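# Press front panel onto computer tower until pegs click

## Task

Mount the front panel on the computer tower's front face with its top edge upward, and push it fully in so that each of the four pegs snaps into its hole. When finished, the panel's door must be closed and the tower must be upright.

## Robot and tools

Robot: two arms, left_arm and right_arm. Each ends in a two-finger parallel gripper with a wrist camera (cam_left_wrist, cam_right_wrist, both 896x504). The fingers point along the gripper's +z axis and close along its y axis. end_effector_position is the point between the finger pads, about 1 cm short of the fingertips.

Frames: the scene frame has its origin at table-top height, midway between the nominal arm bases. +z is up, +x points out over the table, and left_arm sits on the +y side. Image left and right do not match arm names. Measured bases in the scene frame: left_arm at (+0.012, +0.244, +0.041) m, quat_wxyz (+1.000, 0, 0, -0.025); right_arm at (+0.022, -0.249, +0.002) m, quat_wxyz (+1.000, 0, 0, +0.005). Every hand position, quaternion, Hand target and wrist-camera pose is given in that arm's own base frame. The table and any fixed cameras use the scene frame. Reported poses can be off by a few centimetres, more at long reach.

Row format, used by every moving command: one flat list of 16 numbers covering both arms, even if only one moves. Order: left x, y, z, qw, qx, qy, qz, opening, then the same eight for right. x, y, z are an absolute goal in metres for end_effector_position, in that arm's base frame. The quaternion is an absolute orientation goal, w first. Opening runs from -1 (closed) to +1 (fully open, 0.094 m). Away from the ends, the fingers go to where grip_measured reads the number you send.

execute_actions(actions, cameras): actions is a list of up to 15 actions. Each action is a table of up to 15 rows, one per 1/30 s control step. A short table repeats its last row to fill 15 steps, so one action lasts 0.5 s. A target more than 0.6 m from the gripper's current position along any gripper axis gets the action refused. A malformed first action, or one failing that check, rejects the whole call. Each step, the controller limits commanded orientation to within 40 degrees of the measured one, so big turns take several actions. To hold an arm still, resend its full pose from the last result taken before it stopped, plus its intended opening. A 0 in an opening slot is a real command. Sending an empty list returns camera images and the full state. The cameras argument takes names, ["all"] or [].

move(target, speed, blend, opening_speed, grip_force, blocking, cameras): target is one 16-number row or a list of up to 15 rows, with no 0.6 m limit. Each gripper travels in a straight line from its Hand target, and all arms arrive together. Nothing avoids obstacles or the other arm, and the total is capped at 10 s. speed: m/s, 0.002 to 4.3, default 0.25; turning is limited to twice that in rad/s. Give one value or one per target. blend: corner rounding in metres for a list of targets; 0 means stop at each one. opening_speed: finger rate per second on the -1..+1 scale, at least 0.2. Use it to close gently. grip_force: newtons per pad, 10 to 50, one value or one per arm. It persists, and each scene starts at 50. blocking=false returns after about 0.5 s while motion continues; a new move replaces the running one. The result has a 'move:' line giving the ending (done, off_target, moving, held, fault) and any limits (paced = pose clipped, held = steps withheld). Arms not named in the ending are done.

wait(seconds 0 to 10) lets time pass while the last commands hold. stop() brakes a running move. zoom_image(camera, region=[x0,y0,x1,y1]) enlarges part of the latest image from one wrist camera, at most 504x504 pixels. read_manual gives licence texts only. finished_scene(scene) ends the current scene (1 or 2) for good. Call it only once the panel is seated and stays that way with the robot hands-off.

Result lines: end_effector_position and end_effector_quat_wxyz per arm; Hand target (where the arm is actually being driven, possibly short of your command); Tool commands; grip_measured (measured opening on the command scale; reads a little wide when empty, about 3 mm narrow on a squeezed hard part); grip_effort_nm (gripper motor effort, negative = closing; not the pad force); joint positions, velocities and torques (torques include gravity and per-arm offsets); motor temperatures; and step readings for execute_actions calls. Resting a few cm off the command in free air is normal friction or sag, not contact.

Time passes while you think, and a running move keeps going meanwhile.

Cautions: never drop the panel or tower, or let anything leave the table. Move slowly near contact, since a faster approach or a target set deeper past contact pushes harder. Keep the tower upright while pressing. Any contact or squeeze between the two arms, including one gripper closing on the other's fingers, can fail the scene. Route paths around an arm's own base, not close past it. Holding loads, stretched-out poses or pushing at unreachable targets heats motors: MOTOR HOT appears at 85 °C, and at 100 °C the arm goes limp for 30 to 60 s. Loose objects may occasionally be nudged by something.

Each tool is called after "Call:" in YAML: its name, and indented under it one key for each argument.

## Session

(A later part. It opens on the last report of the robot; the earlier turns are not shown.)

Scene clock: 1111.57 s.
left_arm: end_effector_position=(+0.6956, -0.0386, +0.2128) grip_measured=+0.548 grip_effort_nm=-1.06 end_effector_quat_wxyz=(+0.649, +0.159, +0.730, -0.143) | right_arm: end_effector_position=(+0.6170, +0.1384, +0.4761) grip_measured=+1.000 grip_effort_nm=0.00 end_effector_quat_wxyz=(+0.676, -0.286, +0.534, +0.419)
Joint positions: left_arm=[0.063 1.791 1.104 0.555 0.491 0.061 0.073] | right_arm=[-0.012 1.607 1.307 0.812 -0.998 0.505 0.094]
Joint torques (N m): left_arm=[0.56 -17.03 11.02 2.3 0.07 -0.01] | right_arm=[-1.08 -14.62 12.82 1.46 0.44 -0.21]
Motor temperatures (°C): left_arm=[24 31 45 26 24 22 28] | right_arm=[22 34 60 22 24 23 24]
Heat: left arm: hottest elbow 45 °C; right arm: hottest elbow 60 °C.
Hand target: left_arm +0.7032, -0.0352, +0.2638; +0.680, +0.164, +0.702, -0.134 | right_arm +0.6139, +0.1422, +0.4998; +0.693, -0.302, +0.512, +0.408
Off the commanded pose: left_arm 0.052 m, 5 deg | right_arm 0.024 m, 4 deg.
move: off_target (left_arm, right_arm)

Call:
move:
  target: [0.706,-0.035,0.264,0.6860,0.1661,0.6964,-0.1320,0.20,0.615,0.1425,0.5,0.6925,-0.302,0.512,0.4076,1]
  speed: 0.04
  cameras: ["cam_right_wrist"]

Call:
zoom_image:
  camera: "cam_right_wrist"
  region: [270, 225, 480, 405]

Scene clock: 1122.03 s.
left_arm: end_effector_position=(+0.6955, -0.0386, +0.2136) grip_measured=+0.548 grip_effort_nm=-1.06 end_effector_quat_wxyz=(+0.650, +0.160, +0.729, -0.142) | right_arm: end_effector_position=(+0.6170, +0.1384, +0.4761) grip_measured=+1.000 grip_effort_nm=0.00 end_effector_quat_wxyz=(+0.676, -0.286, +0.534, +0.419)
Joint positions: left_arm=[0.063 1.79 1.104 0.555 0.491 0.063 0.073] | right_arm=[-0.012 1.607 1.307 0.812 -0.998 0.505 0.094]
Joint torques (N m): left_arm=[0.21 -16.97 10.7 3.18 0.08 -0.02] | right_arm=[-0.73 -15.09 12.89 1.4 0.41 -0.18]
Motor temperatures (°C): left_arm=[24 32 44 26 24 22 28] | right_arm=[22 35 60 22 24 23 24]
Heat: left arm: hottest elbow 44 °C; right arm: hottest elbow 60 °C.
Hand target: left_arm +0.7032, -0.0352, +0.2636; +0.686, +0.166, +0.696, -0.132 | right_arm +0.6139, +0.1422, +0.4998; +0.693, -0.302, +0.512, +0.408
Off the commanded pose: left_arm 0.052 m, 6 deg | right_arm 0.024 m, 4 deg.
move: off_target (left_arm, right_arm)
camera_calibration:
cam_right_wrist: T_world_to_cam=[[0.864381, -0.497777, -0.0711617, -0.43203], [-0.144852, -0.110973, -0.983211, 0.611393], [0.481523, 0.860176, -0.168027, -0.247231], [0, 0, 0, 1]] pos_world=[0.581047, 0.0654559, 0.528842]
Images, in order (width x height): cam_right_wrist 896x504.

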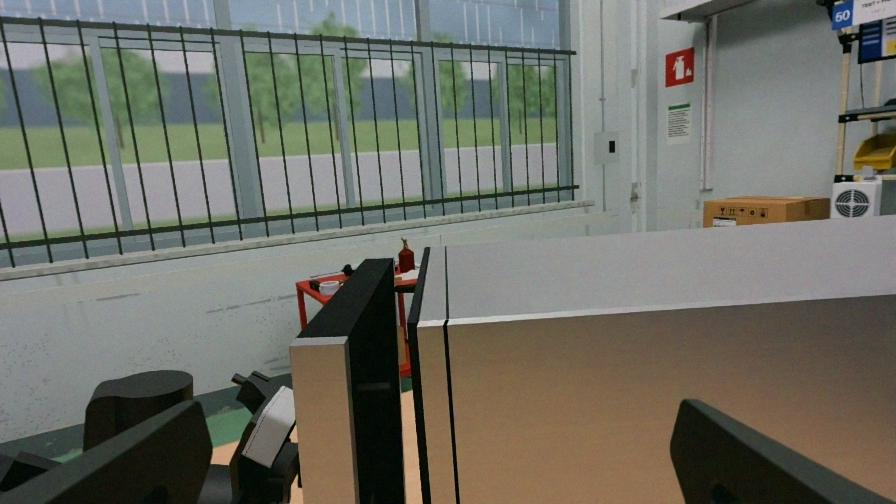

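Scaled by 2.400 from the camera's 896x504 image, which has a finer 1280x720 frame.

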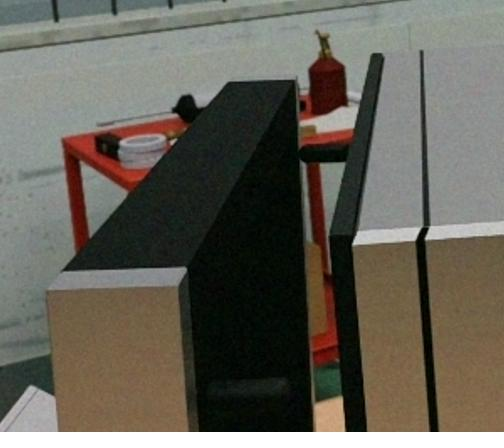

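Call:
move:
  target: [0.706,-0.035,0.270,0.6909,0.1708,0.6916,-0.1272,0.20,0.615,0.1425,0.5,0.6925,-0.302,0.512,0.4076,1]
  speed: 0.04

Scene clock: 1130.23 s.
left_arm: end_effector_position=(+0.6955, -0.0386, +0.2136) grip_measured=+0.548 grip_effort_nm=-1.06 end_effector_quat_wxyz=(+0.650, +0.164, +0.729, -0.139) | right_arm: end_effector_position=(+0.6170, +0.1384, +0.4761) grip_measured=+1.000 grip_effort_nm=0.00 end_effector_quat_wxyz=(+0.676, -0.286, +0.534, +0.419)
Joint positions: left_arm=[0.063 1.79 1.104 0.555 0.491 0.074 0.073] | right_arm=[-0.012 1.607 1.307 0.812 -0.998 0.505 0.094]
Joint torques (N m): left_arm=[0.32 -17.26 10.84 3.29 0.06 0] | right_arm=[-0.85 -14.92 12.78 1.44 0.44 -0.15]
Motor temperatures (°C): left_arm=[24 32 44 26 24 22 28] | right_arm=[22 35 60 22 24 23 24]
Heat: left arm: hottest elbow 44 °C; right arm: hottest elbow 60 °C.
Hand target: left_arm +0.7028, -0.0352, +0.2695; +0.690, +0.171, +0.691, -0.127 | right_arm +0.6139, +0.1422, +0.4998; +0.693, -0.302, +0.512, +0.408
Off the commanded pose: left_arm 0.058 m, 6 deg | right_arm 0.024 m, 4 deg.
move: off_target (left_arm, right_arm)

Call:
move:
  target: [0.704,-0.034,0.279,0.6909,0.1708,0.6916,-0.1272,0.20,0.615,0.1425,0.5,0.6925,-0.302,0.512,0.4076,1]
  speed: 0.04
  cameras: ["cam_right_wrist"]

Call:
zoom_image:
  camera: "cam_right_wrist"
  region: [270, 225, 480, 405]

Scene clock: 1136.40 s.
left_arm: end_effector_position=(+0.6939, -0.0387, +0.2258) grip_measured=+0.548 grip_effort_nm=-1.06 end_effector_quat_wxyz=(+0.657, +0.166, +0.723, -0.136) | right_arm: end_effector_position=(+0.6170, +0.1384, +0.4761) grip_measured=+1.000 grip_effort_nm=0.00 end_effector_quat_wxyz=(+0.676, -0.286, +0.534, +0.419)
Joint positions: left_arm=[0.063 1.772 1.104 0.555 0.491 0.075 0.073] | right_arm=[-0.012 1.607 1.307 0.812 -0.998 0.505 0.094]
Joint torques (N m): left_arm=[0.62 -17.03 11.18 2.62 0.17 -0.03] | right_arm=[-0.32 -15.21 12.88 1.47 0.45 -0.19]
Motor temperatures (°C): left_arm=[24 32 44 26 24 22 28] | right_arm=[22 35 60 22 24 23 24]
Heat: left arm: hottest elbow 44 °C; right arm: hottest elbow 60 °C.
Hand target: left_arm +0.7010, -0.0342, +0.2786; +0.690, +0.171, +0.691, -0.127 | right_arm +0.6139, +0.1422, +0.4998; +0.693, -0.302, +0.512, +0.408
Off the commanded pose: left_arm 0.054 m, 5 deg | right_arm 0.024 m, 4 deg.
move: off_target (left_arm, right_arm)
camera_calibration:
cam_right_wrist: T_world_to_cam=[[0.864381, -0.497777, -0.0711617, -0.43203], [-0.144852, -0.110973, -0.983211, 0.611393], [0.481523, 0.860176, -0.168027, -0.247231], [0, 0, 0, 1]] pos_world=[0.581047, 0.0654559, 0.528842]
Images, in order (width x height): cam_right_wrist 896x504.

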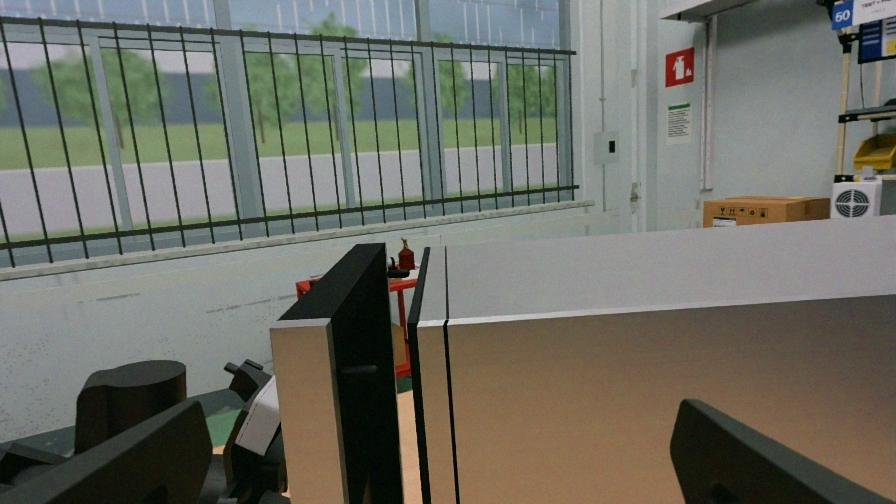

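Scaled by 2.400 from the camera's 896x504 image, which has a finer 1280x720 frame.

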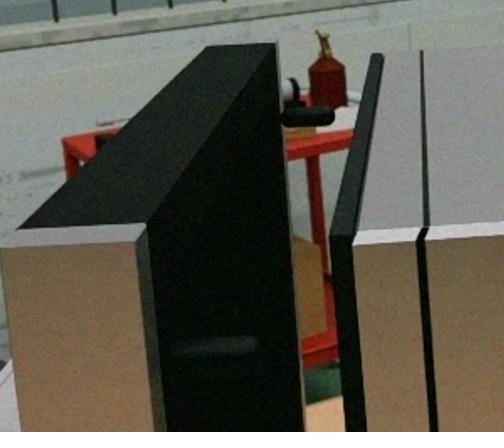

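Call:
move:
  target: [0.718,-0.042,0.266,0.6860,0.1670,0.6964,-0.1310,0.20,0.615,0.1425,0.5,0.6925,-0.302,0.512,0.4076,1]
  speed: 0.04
  cameras: ["cam_right_wrist"]

Call:
zoom_image:
  camera: "cam_right_wrist"
  region: [270, 225, 480, 405]

Scene clock: 1147.57 s.
left_arm: end_effector_position=(+0.6989, -0.0378, +0.2291) grip_measured=+0.548 grip_effort_nm=-1.06 end_effector_quat_wxyz=(+0.660, +0.164, +0.721, -0.132) | right_arm: end_effector_position=(+0.6170, +0.1384, +0.4761) grip_measured=+1.000 grip_effort_nm=0.00 end_effector_quat_wxyz=(+0.676, -0.286, +0.534, +0.419)
Joint positions: left_arm=[0.061 1.778 1.118 0.555 0.479 0.075 0.073] | right_arm=[-0.012 1.607 1.307 0.812 -0.998 0.505 0.094]
Joint torques (N m): left_arm=[-0.38 -14.39 12.56 2.51 0 -0.12] | right_arm=[-1.08 -15.21 13.03 1.5 0.44 -0.19]
Motor temperatures (°C): left_arm=[24 33 44 26 24 22 28] | right_arm=[22 35 60 22 24 23 24]
Heat: left arm: hottest elbow 44 °C; right arm: hottest elbow 60 °C.
Hand target: left_arm +0.7147, -0.0419, +0.2661; +0.686, +0.167, +0.696, -0.131 | right_arm +0.6139, +0.1422, +0.4998; +0.693, -0.302, +0.512, +0.408
Off the commanded pose: left_arm 0.042 m, 4 deg | right_arm 0.024 m, 4 deg.
move: off_target (left_arm, right_arm)
camera_calibration:
cam_right_wrist: T_world_to_cam=[[0.864381, -0.497777, -0.0711617, -0.43203], [-0.144852, -0.110973, -0.983211, 0.611393], [0.481523, 0.860176, -0.168027, -0.247231], [0, 0, 0, 1]] pos_world=[0.581047, 0.0654559, 0.528842]
Images, in order (width x height): cam_right_wrist 896x504.

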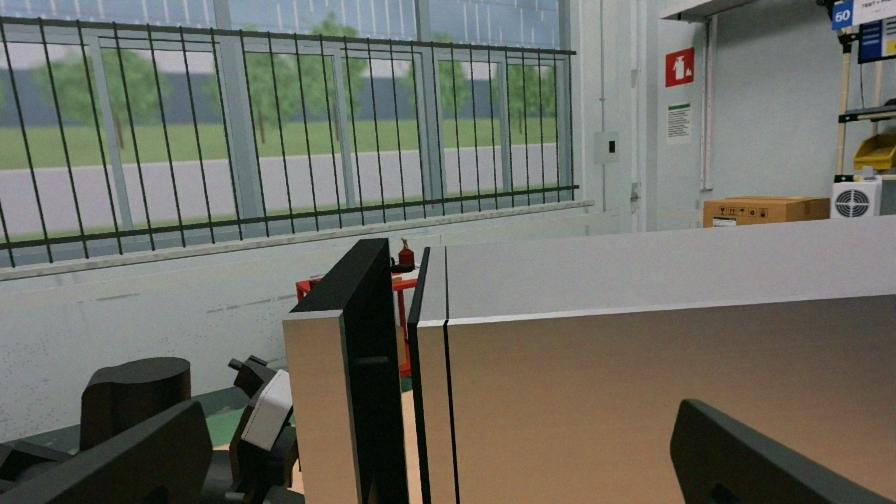

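Scaled by 2.400 from the camera's 896x504 image, which has a finer 1280x720 frame.

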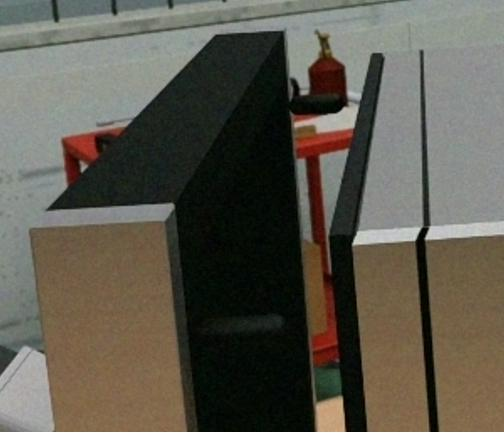

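Call:
move:
  target: [0.718,-0.042,0.255,0.6798,0.1641,0.7026,-0.1335,0.20,0.615,0.1425,0.5,0.6925,-0.302,0.512,0.4076,1]
  speed: 0.04
  cameras: ["cam_right_wrist"]

Call:
zoom_image:
  camera: "cam_right_wrist"
  region: [270, 225, 480, 405]

Scene clock: 1166.43 s.
left_arm: end_effector_position=(+0.7003, -0.0375, +0.2200) grip_measured=+0.548 grip_effort_nm=-1.06 end_effector_quat_wxyz=(+0.656, +0.162, +0.725, -0.133) | right_arm: end_effector_position=(+0.6170, +0.1384, +0.4761) grip_measured=+1.000 grip_effort_nm=0.00 end_effector_quat_wxyz=(+0.676, -0.286, +0.534, +0.419)
Joint positions: left_arm=[0.061 1.791 1.118 0.555 0.478 0.075 0.073] | right_arm=[-0.012 1.607 1.307 0.812 -0.998 0.505 0.094]
Joint torques (N m): left_arm=[-0.44 -14.8 12.08 2.58 0 -0.15] | right_arm=[-0.56 -15.09 12.9 1.58 0.44 -0.18]
Motor temperatures (°C): left_arm=[24 32 47 26 24 22 28] | right_arm=[22 35 60 22 24 23 24]
Heat: left arm: hottest elbow 47 °C; right arm: hottest elbow 60 °C.
Hand target: left_arm +0.7150, -0.0418, +0.2554; +0.680, +0.164, +0.702, -0.133 | right_arm +0.6139, +0.1422, +0.4998; +0.693, -0.302, +0.512, +0.408
Off the commanded pose: left_arm 0.039 m, 4 deg | right_arm 0.024 m, 4 deg.
move: off_target (left_arm, right_arm)
camera_calibration:
cam_right_wrist: T_world_to_cam=[[0.864381, -0.497777, -0.0711617, -0.43203], [-0.144852, -0.110973, -0.983211, 0.611393], [0.481523, 0.860176, -0.168027, -0.247231], [0, 0, 0, 1]] pos_world=[0.581047, 0.0654559, 0.528842]
Images, in order (width x height): cam_right_wrist 896x504.

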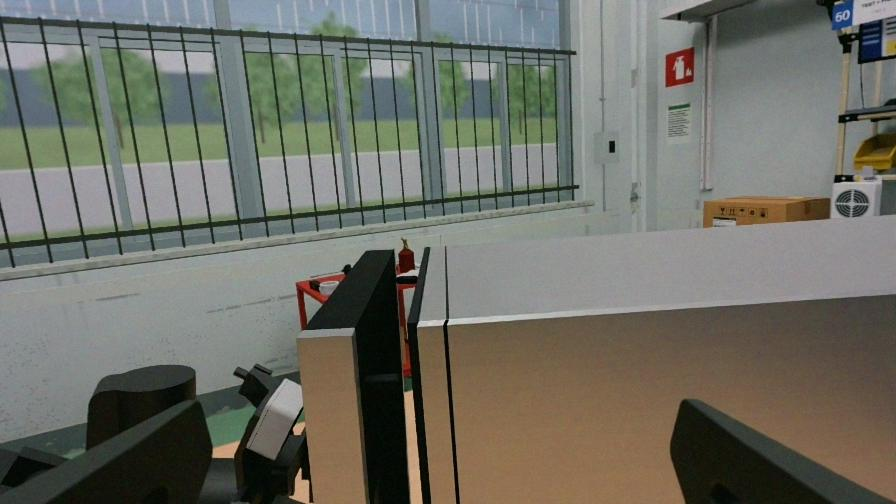

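Scaled by 2.400 from the camera's 896x504 image, which has a finer 1280x720 frame.

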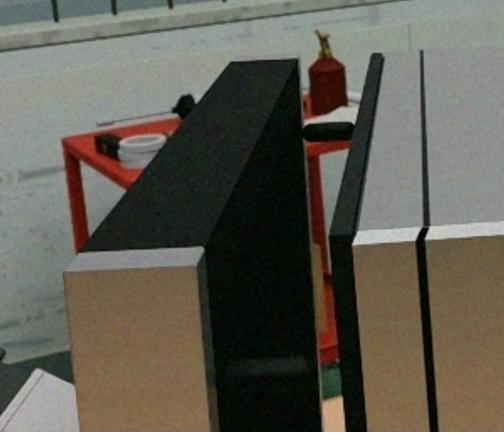

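Call:
move:
  target: [0.7265,-0.0455,0.255,0.6788,0.1650,0.7022,-0.1385,0.20,0.615,0.1425,0.5,0.6925,-0.302,0.512,0.4076,1]
  speed: 0.03
  cameras: ["cam_right_wrist"]

Call:
zoom_image:
  camera: "cam_right_wrist"
  region: [270, 225, 480, 405]

Scene clock: 1176.47 s.
left_arm: end_effector_position=(+0.7069, -0.0407, +0.2209) grip_measured=+0.548 grip_effort_nm=-1.06 end_effector_quat_wxyz=(+0.657, +0.164, +0.723, -0.134) | right_arm: end_effector_position=(+0.6170, +0.1384, +0.4761) grip_measured=+1.000 grip_effort_nm=0.00 end_effector_quat_wxyz=(+0.676, -0.286, +0.534, +0.419)
Joint positions: left_arm=[0.057 1.806 1.14 0.553 0.478 0.075 0.073] | right_arm=[-0.012 1.607 1.307 0.812 -0.998 0.505 0.094]
Joint torques (N m): left_arm=[-0.5 -14.51 12.64 2.25 0.17 -0.18] | right_arm=[-1.14 -15.03 12.77 1.51 0.42 -0.22]
Motor temperatures (°C): left_arm=[24 32 48 26 24 22 28] | right_arm=[22 35 60 22 24 23 24]
Heat: left arm: hottest elbow 48 °C; right arm: hottest elbow 60 °C.
Hand target: left_arm +0.7232, -0.0455, +0.2553; +0.679, +0.165, +0.702, -0.139 | right_arm +0.6139, +0.1422, +0.4998; +0.693, -0.302, +0.512, +0.408
Off the commanded pose: left_arm 0.040 m, 4 deg | right_arm 0.024 m, 4 deg.
move: off_target (left_arm, right_arm)
camera_calibration:
cam_right_wrist: T_world_to_cam=[[0.864381, -0.497777, -0.0711617, -0.43203], [-0.144852, -0.110973, -0.983211, 0.611393], [0.481523, 0.860176, -0.168027, -0.247231], [0, 0, 0, 1]] pos_world=[0.581047, 0.0654559, 0.528842]
Images, in order (width x height): cam_right_wrist 896x504.

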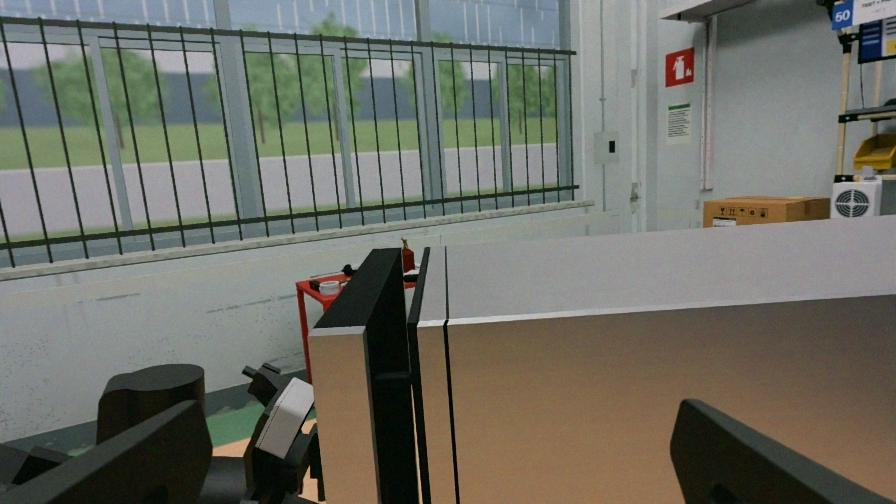

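Scaled by 2.400 from the camera's 896x504 image, which has a finer 1280x720 frame.

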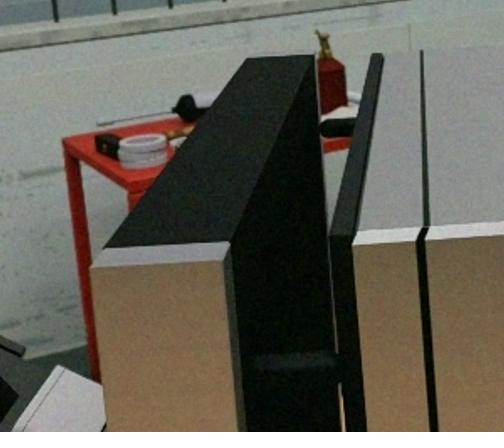

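Call:
move:
  target: [0.7265,-0.0455,0.254,0.6778,0.1605,0.7034,-0.1430,0.20,0.615,0.1425,0.5,0.6925,-0.302,0.512,0.4076,1]
  speed: 0.03

Scene clock: 1181.27 s.
left_arm: end_effector_position=(+0.7069, -0.0408, +0.2203) grip_measured=+0.548 grip_effort_nm=-1.06 end_effector_quat_wxyz=(+0.657, +0.163, +0.724, -0.136) | right_arm: end_effector_position=(+0.6170, +0.1384, +0.4761) grip_measured=+1.000 grip_effort_nm=0.00 end_effector_quat_wxyz=(+0.676, -0.286, +0.534, +0.419)
Joint positions: left_arm=[0.057 1.807 1.14 0.553 0.479 0.07 0.073] | right_arm=[-0.012 1.607 1.307 0.812 -0.998 0.505 0.094]
Joint torques (N m): left_arm=[-0.56 -14.74 12.68 2.29 0.17 -0.26] | right_arm=[-1.67 -14.62 12.83 1.35 0.46 -0.18]
Motor temperatures (°C): left_arm=[24 32 49 26 24 22 28] | right_arm=[22 35 60 22 24 23 24]
Heat: left arm: hottest elbow 49 °C; right arm: hottest elbow 60 °C.
Hand target: left_arm +0.7233, -0.0455, +0.2542; +0.678, +0.161, +0.703, -0.143 | right_arm +0.6139, +0.1422, +0.4998; +0.693, -0.302, +0.512, +0.408
Off the commanded pose: left_arm 0.039 m, 3 deg | right_arm 0.024 m, 4 deg.
move: off_target (left_arm, right_arm)

Call:
move:
  target: [0.7325,-0.0485,0.254,0.6778,0.1605,0.7034,-0.1430,0.20,0.615,0.1425,0.5,0.6925,-0.302,0.512,0.4076,1]
  speed: 0.03
  cameras: ["cam_right_wrist"]

Call:
zoom_image:
  camera: "cam_right_wrist"
  region: [270, 225, 480, 405]

Scene clock: 1186.47 s.
left_arm: end_effector_position=(+0.7098, -0.0435, +0.2201) grip_measured=+0.547 grip_effort_nm=-1.06 end_effector_quat_wxyz=(+0.657, +0.165, +0.723, -0.137) | right_arm: end_effector_position=(+0.6170, +0.1384, +0.4761) grip_measured=+1.000 grip_effort_nm=0.00 end_effector_quat_wxyz=(+0.676, -0.286, +0.534, +0.419)
Joint positions: left_arm=[0.053 1.814 1.149 0.553 0.48 0.07 0.073] | right_arm=[-0.012 1.607 1.307 0.812 -0.998 0.505 0.094]
Joint torques (N m): left_arm=[-0.5 -14.56 13.05 2.18 -0.1 -0.26] | right_arm=[-0.44 -14.97 12.79 1.46 0.45 -0.18]
Motor temperatures (°C): left_arm=[24 31 49 26 24 22 28] | right_arm=[22 35 60 22 24 23 24]
Heat: left arm: hottest elbow 49 °C; right arm: hottest elbow 60 °C.
Hand target: left_arm +0.7287, -0.0485, +0.2544; +0.678, +0.161, +0.703, -0.143 | right_arm +0.6139, +0.1422, +0.4998; +0.693, -0.302, +0.512, +0.408
Off the commanded pose: left_arm 0.041 m, 3 deg | right_arm 0.024 m, 4 deg.
move: off_target (left_arm, right_arm)
camera_calibration:
cam_right_wrist: T_world_to_cam=[[0.864381, -0.497777, -0.0711617, -0.43203], [-0.144852, -0.110973, -0.983211, 0.611393], [0.481523, 0.860176, -0.168027, -0.247231], [0, 0, 0, 1]] pos_world=[0.581047, 0.0654559, 0.528842]
Images, in order (width x height): cam_right_wrist 896x504.

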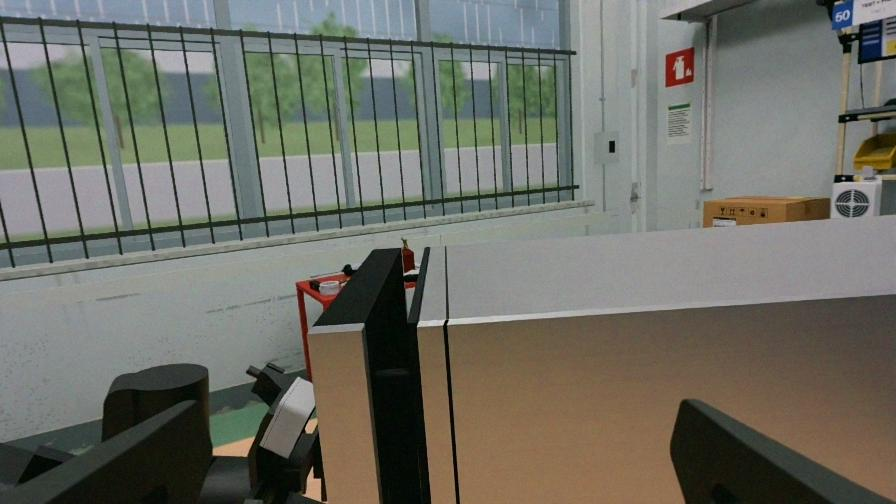

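Scaled by 2.400 from the camera's 896x504 image, which has a finer 1280x720 frame.

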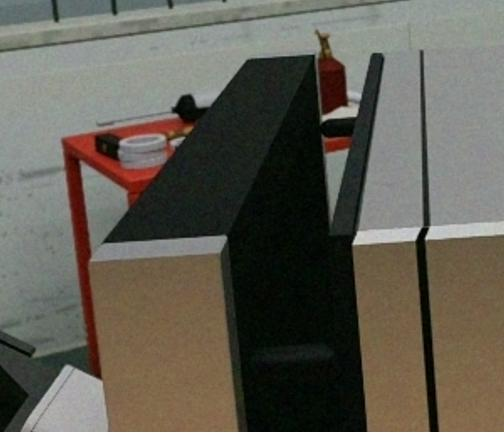

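Call:
zoom_image:
  camera: "cam_right_wrist"
  region: [290, 230, 470, 504]

Scaled by 1.839 from the camera's 896x504 image, which has a finer 1280x720 frame.

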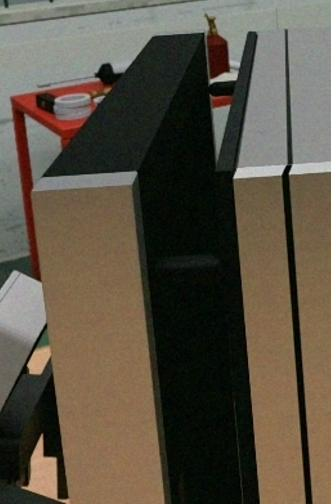

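Call:
move:
  target: [0.7375,-0.0505,0.254,0.6758,0.1600,0.7054,-0.1436,0.20,0.615,0.1425,0.5,0.6925,-0.302,0.512,0.4076,1]
  speed: 0.03
  cameras: ["cam_right_wrist"]

Call:
zoom_image:
  camera: "cam_right_wrist"
  region: [270, 225, 480, 504]

Scene clock: 1205.27 s.
left_arm: end_effector_position=(+0.7103, -0.0436, +0.2200) grip_measured=+0.547 grip_effort_nm=-1.06 end_effector_quat_wxyz=(+0.655, +0.165, +0.725, -0.138) | right_arm: end_effector_position=(+0.6170, +0.1384, +0.4761) grip_measured=+1.000 grip_effort_nm=0.00 end_effector_quat_wxyz=(+0.676, -0.286, +0.534, +0.419)
Joint positions: left_arm=[0.053 1.814 1.152 0.544 0.481 0.071 0.073] | right_arm=[-0.012 1.607 1.307 0.812 -0.998 0.505 0.094]
Joint torques (N m): left_arm=[-0.97 -14.21 13.96 2.04 -0.36 -0.27] | right_arm=[-1.08 -15.44 12.83 1.58 0.47 -0.23]
Motor temperatures (°C): left_arm=[24 32 48 26 24 22 28] | right_arm=[22 35 60 22 24 23 24]
Heat: left arm: hottest elbow 48 °C; right arm: hottest elbow 60 °C.
Hand target: left_arm +0.7328, -0.0505, +0.2544; +0.676, +0.160, +0.705, -0.144 | right_arm +0.6139, +0.1422, +0.4998; +0.693, -0.302, +0.512, +0.408
Off the commanded pose: left_arm 0.044 m, 3 deg | right_arm 0.024 m, 4 deg.
move: off_target (left_arm, right_arm)
camera_calibration:
cam_right_wrist: T_world_to_cam=[[0.864381, -0.497777, -0.0711617, -0.43203], [-0.144852, -0.110973, -0.983211, 0.611393], [0.481523, 0.860176, -0.168027, -0.247231], [0, 0, 0, 1]] pos_world=[0.581047, 0.0654559, 0.528842]
Images, in order (width x height): cam_right_wrist 896x504.

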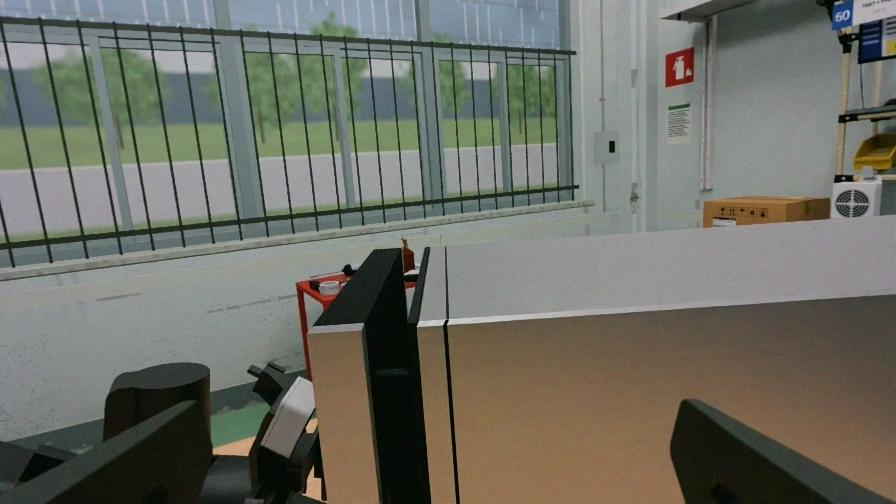

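Scaled by 1.806 from the camera's 896x504 image, which has a finer 1280x720 frame.

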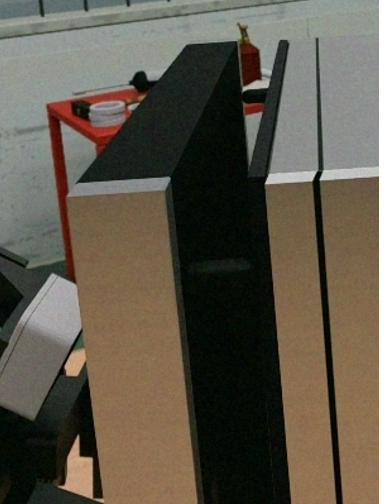

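Call:
move:
  target:
    - [0.7345,-0.0495,0.254,0.6758,0.1600,0.7054,-0.1436,0.20,0.53,0.06,0.55,0.604,-0.295,0.695,0.257,1]
    - [0.7345,-0.0495,0.254,0.6758,0.1600,0.7054,-0.1436,0.20,0.46,0.03,0.35,0.604,-0.295,0.695,0.257,1]
    - [0.7345,-0.0495,0.254,0.6758,0.1600,0.7054,-0.1436,0.20,0.50,0.0,0.10,0.593,-0.368,0.625,0.349,1]
  blend: 0.03
  cameras: ["cam_right_wrist"]

Scene clock: 1222.13 s.
left_arm: end_effector_position=(+0.7103, -0.0437, +0.2200) grip_measured=+0.547 grip_effort_nm=-1.06 end_effector_quat_wxyz=(+0.655, +0.165, +0.724, -0.138) | right_arm: end_effector_position=(+0.4899, +0.0088, +0.0952) grip_measured=+1.000 grip_effort_nm=-0.01 end_effector_quat_wxyz=(+0.585, -0.368, +0.629, +0.357)
Joint positions: left_arm=[0.053 1.814 1.152 0.544 0.481 0.071 0.073] | right_arm=[-0.339 1.854 0.746 0.728 -1.404 -0.357 0.094]
Joint torques (N m): left_arm=[-0.73 -14.33 13.52 2.17 -0.25 -0.3] | right_arm=[-1.73 -12.22 7.69 1.57 -0.34 0.06]
Motor temperatures (°C): left_arm=[24 32 50 26 24 22 28] | right_arm=[22 34 59 22 24 23 24]
Heat: left arm: hottest elbow 50 °C; right arm: hottest elbow 59 °C.
Hand target: left_arm +0.7304, -0.0495, +0.2544; +0.676, +0.160, +0.705, -0.144 | right_arm +0.4996, -0.0001, +0.1001; +0.592, -0.369, +0.626, +0.349
Off the commanded pose: left_arm 0.042 m, 3 deg | right_arm 0.014 m, 1 deg.
move: off_target (left_arm, right_arm)
camera_calibration:
cam_right_wrist: T_world_to_cam=[[0.871281, -0.490253, -0.0228553, -0.421846], [-0.252508, -0.407854, -0.877436, 0.249336], [0.420844, 0.770264, -0.479149, -0.0784228], [0, 0, 0, 1]] pos_world=[0.463509, -0.0447118, 0.171559]
Images, in order (width x height): cam_right_wrist 896x504.

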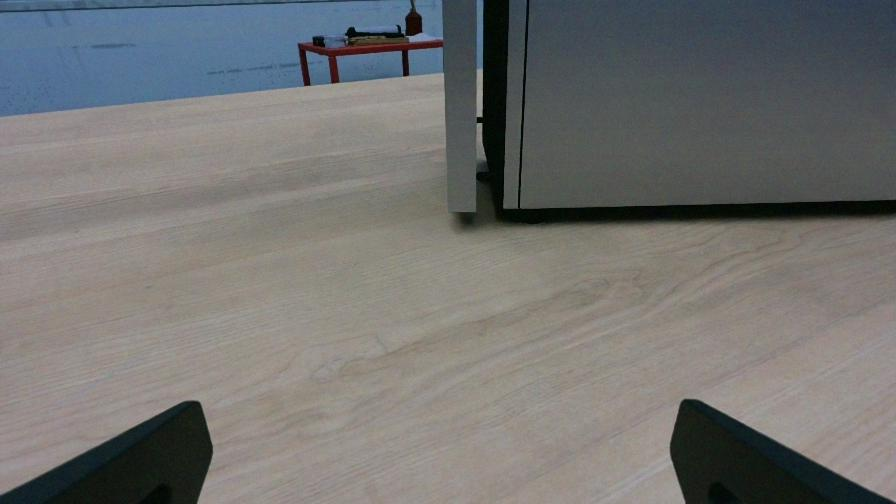

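Call:
zoom_image:
  camera: "cam_right_wrist"
  region: [420, 60, 580, 240]

Scaled by 2.800 from the camera's 896x504 image, which has a finer 1280x720 frame.

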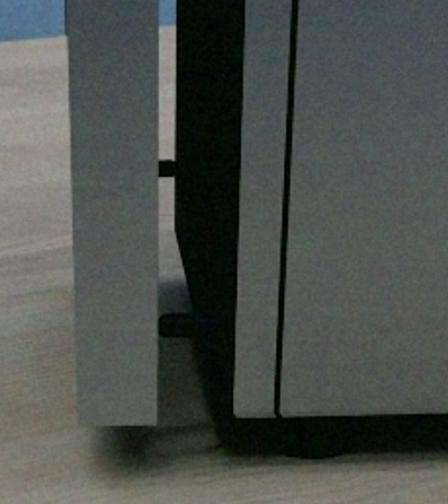

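Call:
zoom_image:
  camera: "cam_right_wrist"
  region: [470, 100, 520, 200]

Scaled by 5.040 from the camera's 896x504 image, which has a finer 1280x720 frame.

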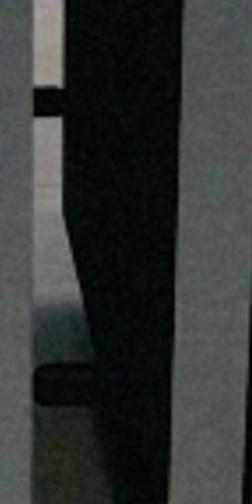

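Call:
move:
  target:
    - [0.7255,-0.0455,0.2525,0.6763,0.1600,0.7049,-0.1436,0.20,0.46,0.03,0.35,0.604,-0.295,0.695,0.257,1]
    - [0.7255,-0.0455,0.2525,0.6763,0.1600,0.7049,-0.1436,0.20,0.53,0.06,0.55,0.604,-0.295,0.695,0.257,1]
    - [0.7255,-0.0455,0.2525,0.6763,0.1600,0.7049,-0.1436,0.20,0.615,0.1425,0.5,0.6925,-0.302,0.512,0.4076,1]
  blend: 0.03
  cameras: ["cam_right_wrist"]

Call:
zoom_image:
  camera: "cam_right_wrist"
  region: [270, 225, 480, 405]

Scene clock: 1264.43 s.
left_arm: end_effector_position=(+0.7102, -0.0436, +0.2200) grip_measured=+0.547 grip_effort_nm=-1.06 end_effector_quat_wxyz=(+0.655, +0.166, +0.724, -0.139) | right_arm: end_effector_position=(+0.6167, +0.1363, +0.4924) grip_measured=+1.000 grip_effort_nm=0.00 end_effector_quat_wxyz=(+0.691, -0.299, +0.520, +0.403)
Joint positions: left_arm=[0.053 1.814 1.152 0.544 0.484 0.072 0.073] | right_arm=[-0.015 1.602 1.335 0.809 -0.998 0.474 0.094]
Joint torques (N m): left_arm=[-0.09 -15.09 11.54 2.56 -0.05 -0.3] | right_arm=[-0.62 -13.92 10.8 1.55 0.46 0.13]
Motor temperatures (°C): left_arm=[24 32 52 26 24 22 28] | right_arm=[22 33 53 22 24 23 24]
Heat: left arm: hottest elbow 52 °C; right arm: hottest elbow 53 °C.
Hand target: left_arm +0.7231, -0.0455, +0.2526; +0.676, +0.160, +0.705, -0.144 | right_arm +0.6149, +0.1423, +0.4998; +0.693, -0.302, +0.513, +0.408
Off the commanded pose: left_arm 0.036 m, 3 deg | right_arm 0.010 m, 1 deg.
move: off_target (left_arm)
camera_calibration:
cam_right_wrist: T_world_to_cam=[[0.861063, -0.508221, -0.016786, -0.454938], [-0.0927455, -0.124507, -0.987875, 0.599181], [0.499968, 0.852179, -0.154344, -0.259556], [0, 0, 0, 1]] pos_world=[0.577071, 0.0645819, 0.544218]
Images, in order (width x height): cam_right_wrist 896x504.

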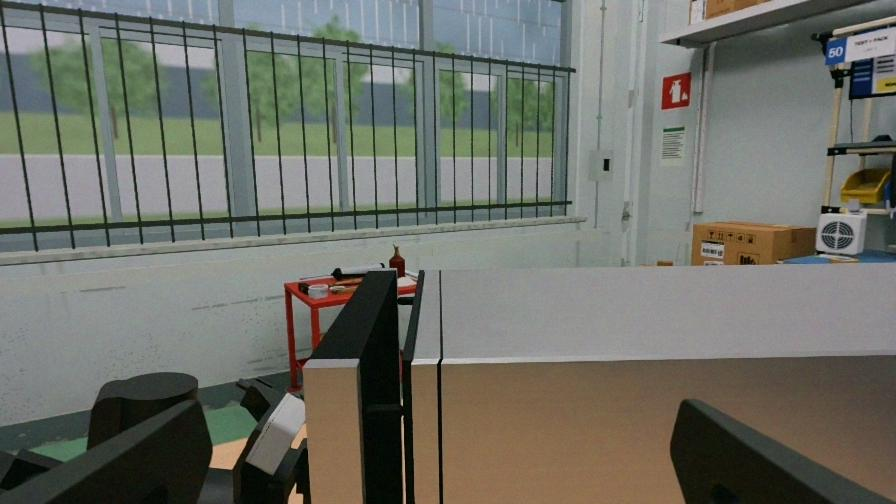

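Scaled by 2.400 from the camera's 896x504 image, which has a finer 1280x720 frame.

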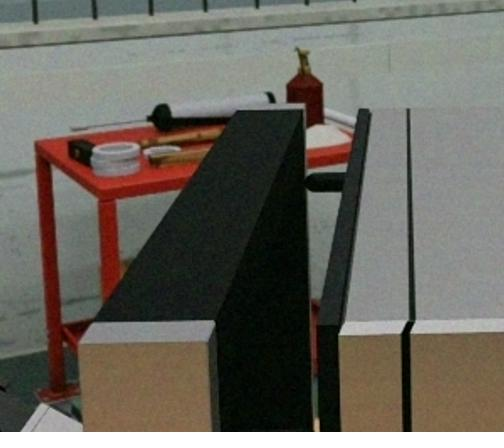

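Call:
move:
  target: [0.7135,-0.0405,0.2465,0.6763,0.1600,0.7049,-0.1436,0.20,0.615,0.1425,0.5,0.6925,-0.302,0.512,0.4076,1]
  speed: 0.04
  cameras: ["cam_right_wrist"]

Call:
zoom_image:
  camera: "cam_right_wrist"
  region: [270, 225, 480, 405]

Scene clock: 1273.00 s.
left_arm: end_effector_position=(+0.7094, -0.0434, +0.2202) grip_measured=+0.547 grip_effort_nm=-1.06 end_effector_quat_wxyz=(+0.656, +0.167, +0.723, -0.140) | right_arm: end_effector_position=(+0.6167, +0.1363, +0.4924) grip_measured=+1.000 grip_effort_nm=0.00 end_effector_quat_wxyz=(+0.690, -0.299, +0.521, +0.404)
Joint positions: left_arm=[0.055 1.814 1.15 0.549 0.49 0.07 0.073] | right_arm=[-0.015 1.602 1.335 0.809 -0.998 0.475 0.094]
Joint torques (N m): left_arm=[0.32 -16.03 8.87 3.26 0.14 -0.25] | right_arm=[-0.85 -14.33 10.81 1.39 0.43 0.12]
Heat: left arm: hottest elbow 52 °C; right arm: hottest elbow 54 °C.
Hand target: left_arm +0.7128, -0.0406, +0.2463; +0.676, +0.161, +0.705, -0.144 | right_arm +0.6149, +0.1423, +0.4998; +0.693, -0.302, +0.512, +0.408
Off the commanded pose: left_arm 0.027 m, 3 deg | right_arm 0.010 m, 1 deg.
move: off_target (left_arm)
camera_calibration:
cam_right_wrist: T_world_to_cam=[[0.861154, -0.508041, -0.0175429, -0.454591], [-0.0933745, -0.124163, -0.987859, 0.599514], [0.499695, 0.852337, -0.154362, -0.259398], [0, 0, 0, 1]] pos_world=[0.577072, 0.0645813, 0.544219]
Images, in order (width x height): cam_right_wrist 896x504.

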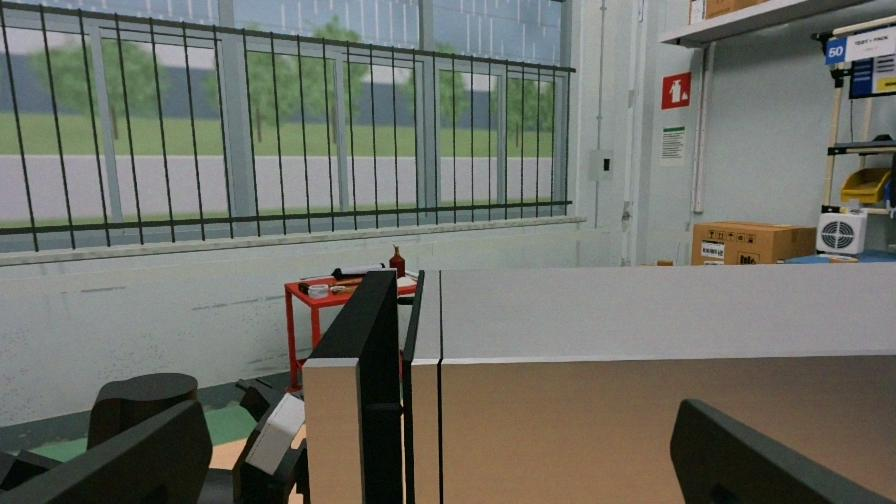

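Scaled by 2.400 from the camera's 896x504 image, which has a finer 1280x720 frame.

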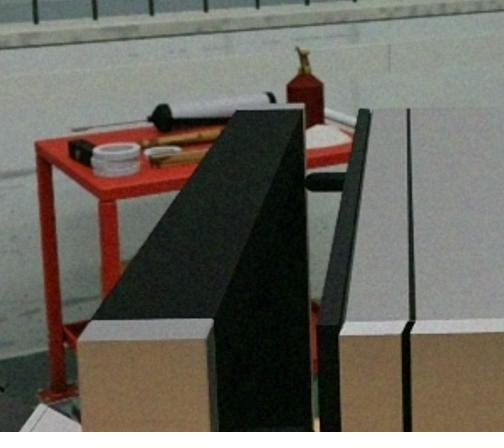

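Call:
move:
  target: [0.7085,-0.0385,0.2395,0.6763,0.1600,0.7049,-0.1436,0.20,0.615,0.1425,0.5,0.6925,-0.302,0.512,0.4076,1]
  speed: 0.04
  cameras: ["cam_right_wrist"]

Call:
zoom_image:
  camera: "cam_right_wrist"
  region: [270, 225, 480, 405]

Scene clock: 1280.60 s.
left_arm: end_effector_position=(+0.7048, -0.0428, +0.2149) grip_measured=+0.546 grip_effort_nm=-1.06 end_effector_quat_wxyz=(+0.656, +0.167, +0.722, -0.141) | right_arm: end_effector_position=(+0.6167, +0.1363, +0.4924) grip_measured=+1.000 grip_effort_nm=0.00 end_effector_quat_wxyz=(+0.690, -0.299, +0.521, +0.404)
Joint positions: left_arm=[0.057 1.814 1.131 0.569 0.493 0.069 0.073] | right_arm=[-0.015 1.602 1.335 0.809 -0.998 0.476 0.094]
Joint torques (N m): left_arm=[0.67 -16.21 8.76 3.32 0.15 -0.25] | right_arm=[-0.26 -13.86 10.59 1.39 0.47 0.06]
Heat: left arm: hottest elbow 51 °C; right arm: hottest elbow 54 °C.
Hand target: left_arm +0.7079, -0.0385, +0.2393; +0.676, +0.160, +0.705, -0.144 | right_arm +0.6149, +0.1423, +0.4998; +0.693, -0.302, +0.513, +0.408
Off the commanded pose: left_arm 0.025 m, 3 deg | right_arm 0.010 m, 1 deg.
move: off_target (left_arm)
camera_calibration:
cam_right_wrist: T_world_to_cam=[[0.86123, -0.507898, -0.0179681, -0.454499], [-0.0937201, -0.123971, -0.98785, 0.599706], [0.499499, 0.85245, -0.154368, -0.259339], [0, 0, 0, 1]] pos_world=[0.577172, 0.0645809, 0.544219]
Images, in order (width x height): cam_right_wrist 896x504.

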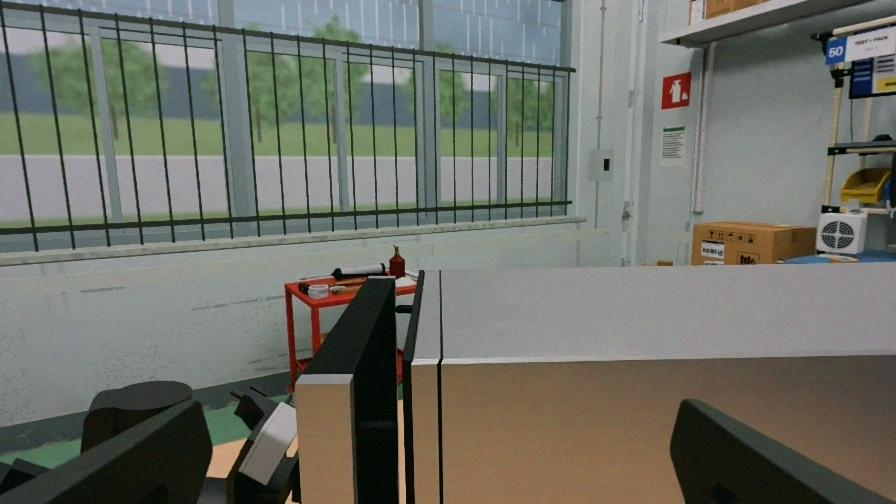

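Scaled by 2.400 from the camera's 896x504 image, which has a finer 1280x720 frame.

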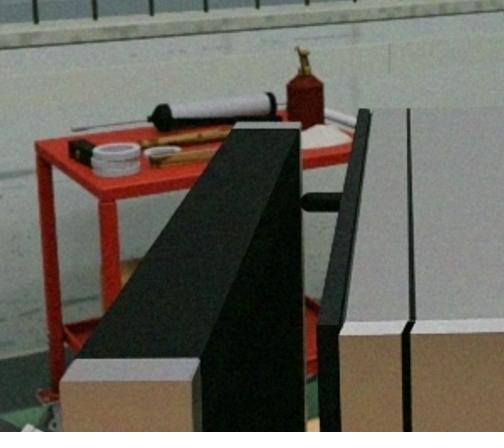

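Call:
move:
  target: [0.7125,-0.0405,0.2625,0.6753,0.1603,0.7059,-0.1436,0.20,0.615,0.1425,0.5,0.6925,-0.302,0.512,0.4076,1]
  speed: 0.04
  cameras: ["cam_right_wrist"]

Call:
zoom_image:
  camera: "cam_right_wrist"
  region: [270, 225, 480, 405]

Scene clock: 1288.00 s.
left_arm: end_effector_position=(+0.7031, -0.0429, +0.2137) grip_measured=+0.546 grip_effort_nm=-1.06 end_effector_quat_wxyz=(+0.647, +0.165, +0.730, -0.144) | right_arm: end_effector_position=(+0.6167, +0.1363, +0.4924) grip_measured=+1.000 grip_effort_nm=0.00 end_effector_quat_wxyz=(+0.690, -0.299, +0.521, +0.404)
Joint positions: left_arm=[0.057 1.805 1.131 0.537 0.493 0.069 0.073] | right_arm=[-0.015 1.602 1.335 0.809 -0.998 0.476 0.094]
Joint torques (N m): left_arm=[0.62 -17.79 10.81 2.35 0.01 -0.25] | right_arm=[-0.38 -14.8 10.65 1.48 0.43 0.08]
Heat: left arm: hottest elbow 49 °C; right arm: hottest elbow 54 °C.
Hand target: left_arm +0.7101, -0.0406, +0.2623; +0.675, +0.161, +0.706, -0.144 | right_arm +0.6149, +0.1423, +0.4998; +0.693, -0.302, +0.513, +0.408
Off the commanded pose: left_arm 0.050 m, 4 deg | right_arm 0.010 m, 1 deg.
move: off_target (left_arm)
camera_calibration:
cam_right_wrist: T_world_to_cam=[[0.86123, -0.507898, -0.0179681, -0.454499], [-0.0937201, -0.123971, -0.98785, 0.599706], [0.499499, 0.85245, -0.154368, -0.259339], [0, 0, 0, 1]] pos_world=[0.577172, 0.0645809, 0.544219]
Images, in order (width x height): cam_right_wrist 896x504.

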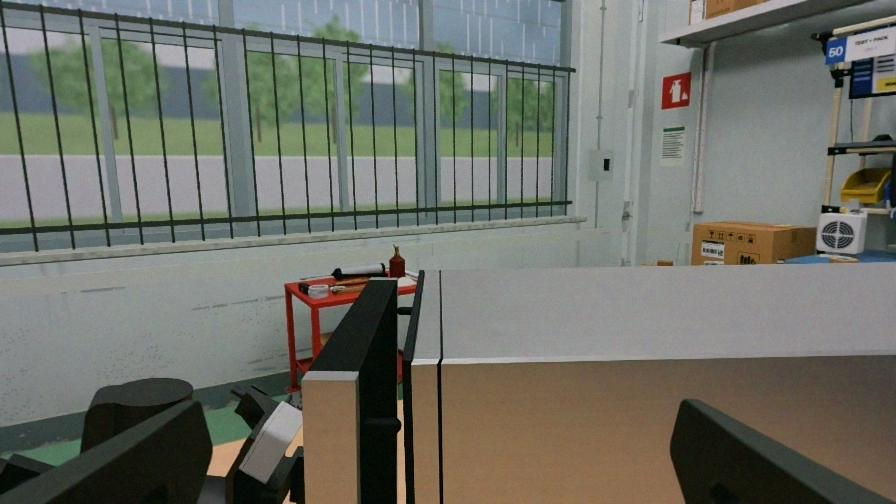

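Scaled by 2.400 from the camera's 896x504 image, which has a finer 1280x720 frame.

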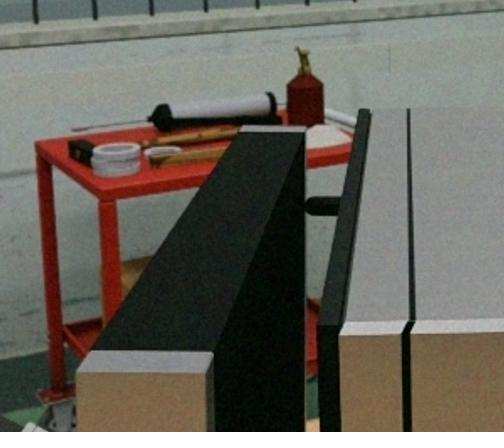

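Call:
move:
  target: [0.7125,-0.0405,0.2625,0.6872,0.1585,0.6943,-0.1460,0.20,0.615,0.1425,0.5,0.6925,-0.302,0.512,0.4076,1]
  speed: 0.04
  cameras: ["cam_right_wrist"]

Call:
zoom_image:
  camera: "cam_right_wrist"
  region: [270, 225, 480, 405]

Scene clock: 1293.83 s.
left_arm: end_effector_position=(+0.7039, -0.0429, +0.2200) grip_measured=+0.545 grip_effort_nm=-1.06 end_effector_quat_wxyz=(+0.657, +0.162, +0.722, -0.146) | right_arm: end_effector_position=(+0.6167, +0.1363, +0.4924) grip_measured=+1.000 grip_effort_nm=0.00 end_effector_quat_wxyz=(+0.690, -0.299, +0.521, +0.404)
Joint positions: left_arm=[0.057 1.805 1.131 0.565 0.493 0.054 0.073] | right_arm=[-0.015 1.602 1.335 0.809 -0.998 0.476 0.094]
Joint torques (N m): left_arm=[0.56 -16.79 10.26 3.44 0.14 -0.22] | right_arm=[-0.21 -14.21 10.61 1.39 0.47 0.04]
Heat: left arm: hottest elbow 48 °C; right arm: hottest elbow 54 °C.
Hand target: left_arm +0.7104, -0.0406, +0.2622; +0.687, +0.159, +0.694, -0.146 | right_arm +0.6149, +0.1423, +0.4998; +0.693, -0.302, +0.513, +0.408
Off the commanded pose: left_arm 0.043 m, 5 deg | right_arm 0.010 m, 1 deg.
move: off_target (left_arm)
camera_calibration:
cam_right_wrist: T_world_to_cam=[[0.86123, -0.507898, -0.0179681, -0.454499], [-0.0937201, -0.123971, -0.98785, 0.599706], [0.499499, 0.85245, -0.154368, -0.259339], [0, 0, 0, 1]] pos_world=[0.577172, 0.0645809, 0.544219]
Images, in order (width x height): cam_right_wrist 896x504.

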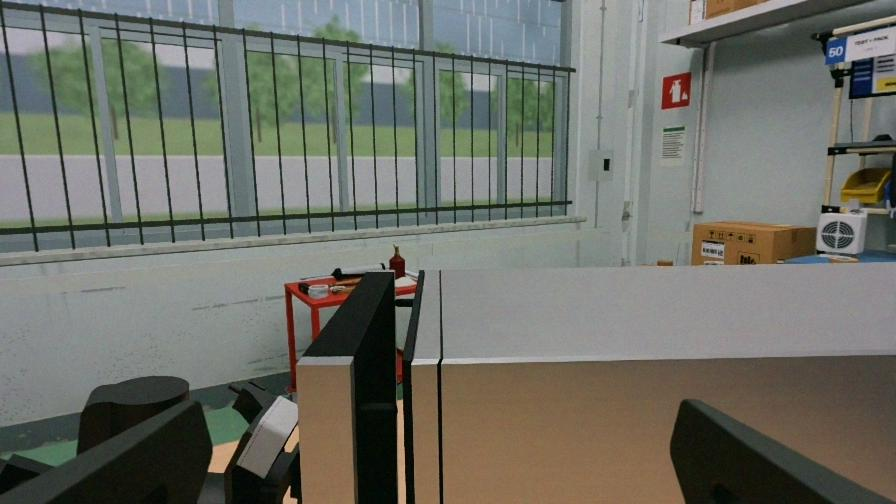

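Scaled by 2.400 from the camera's 896x504 image, which has a finer 1280x720 frame.

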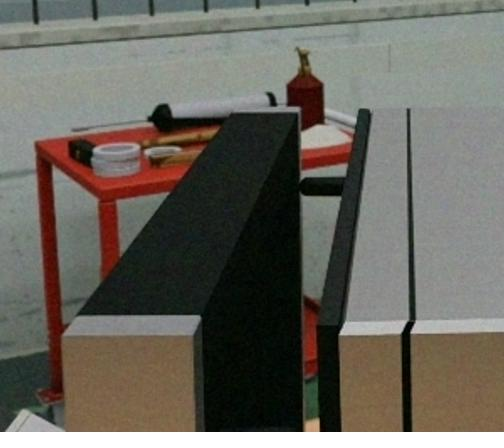

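Call:
move:
  target: [0.7125,-0.0405,0.2625,0.6854,0.1684,0.6958,-0.1357,0.20,0.615,0.1425,0.5,0.6925,-0.302,0.512,0.4076,1]
  speed: 0.04
  cameras: ["cam_right_wrist"]

Call:
zoom_image:
  camera: "cam_right_wrist"
  region: [270, 225, 480, 504]

Scene clock: 1304.47 s.
left_arm: end_effector_position=(+0.7039, -0.0428, +0.2201) grip_measured=+0.545 grip_effort_nm=-1.06 end_effector_quat_wxyz=(+0.657, +0.164, +0.722, -0.143) | right_arm: end_effector_position=(+0.6167, +0.1363, +0.4924) grip_measured=+1.000 grip_effort_nm=0.00 end_effector_quat_wxyz=(+0.690, -0.299, +0.521, +0.404)
Joint positions: left_arm=[0.057 1.805 1.131 0.565 0.493 0.061 0.073] | right_arm=[-0.015 1.602 1.335 0.809 -0.998 0.476 0.094]
Joint torques (N m): left_arm=[-0.09 -16.91 10.37 2.8 0 0] | right_arm=[-0.85 -14.39 10.77 1.51 0.44 0.09]
Motor temperatures (°C): left_arm=[24 33 47 26 24 22 28] | right_arm=[22 34 54 22 24 23 24]
Heat: left arm: hottest elbow 47 °C; right arm: hottest elbow 54 °C.
Hand target: left_arm +0.7105, -0.0406, +0.2623; +0.685, +0.168, +0.696, -0.136 | right_arm +0.6149, +0.1423, +0.4998; +0.693, -0.302, +0.513, +0.408
Off the commanded pose: left_arm 0.043 m, 4 deg | right_arm 0.010 m, 1 deg.
move: off_target (left_arm)
camera_calibration:
cam_right_wrist: T_world_to_cam=[[0.86123, -0.507898, -0.0179681, -0.454499], [-0.0937201, -0.123971, -0.98785, 0.599706], [0.499499, 0.85245, -0.154368, -0.259339], [0, 0, 0, 1]] pos_world=[0.577172, 0.0645809, 0.544219]
Images, in order (width x height): cam_right_wrist 896x504.

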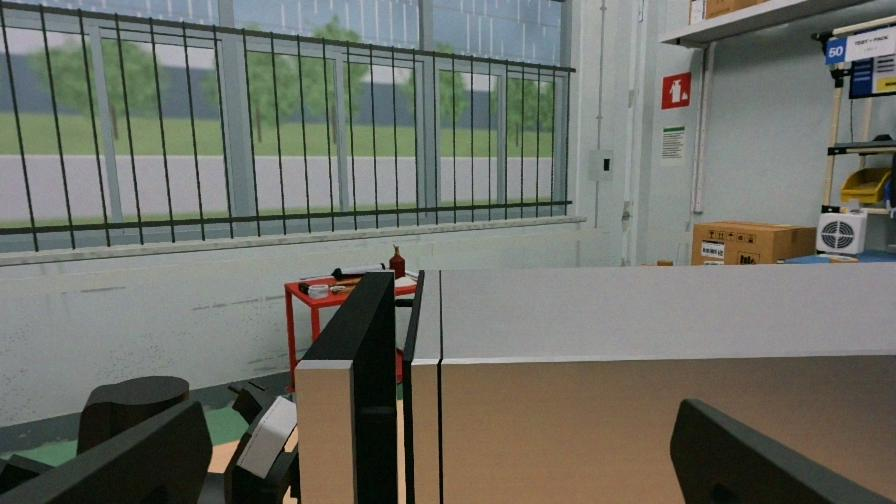

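Scaled by 1.806 from the camera's 896x504 image, which has a finer 1280x720 frame.

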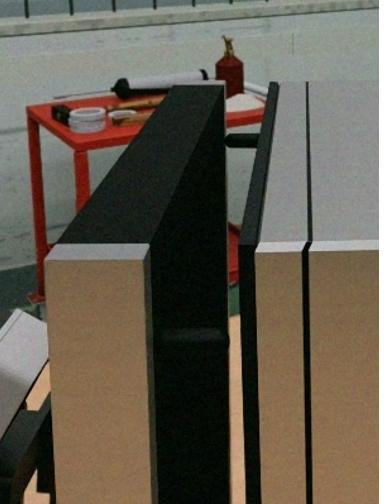

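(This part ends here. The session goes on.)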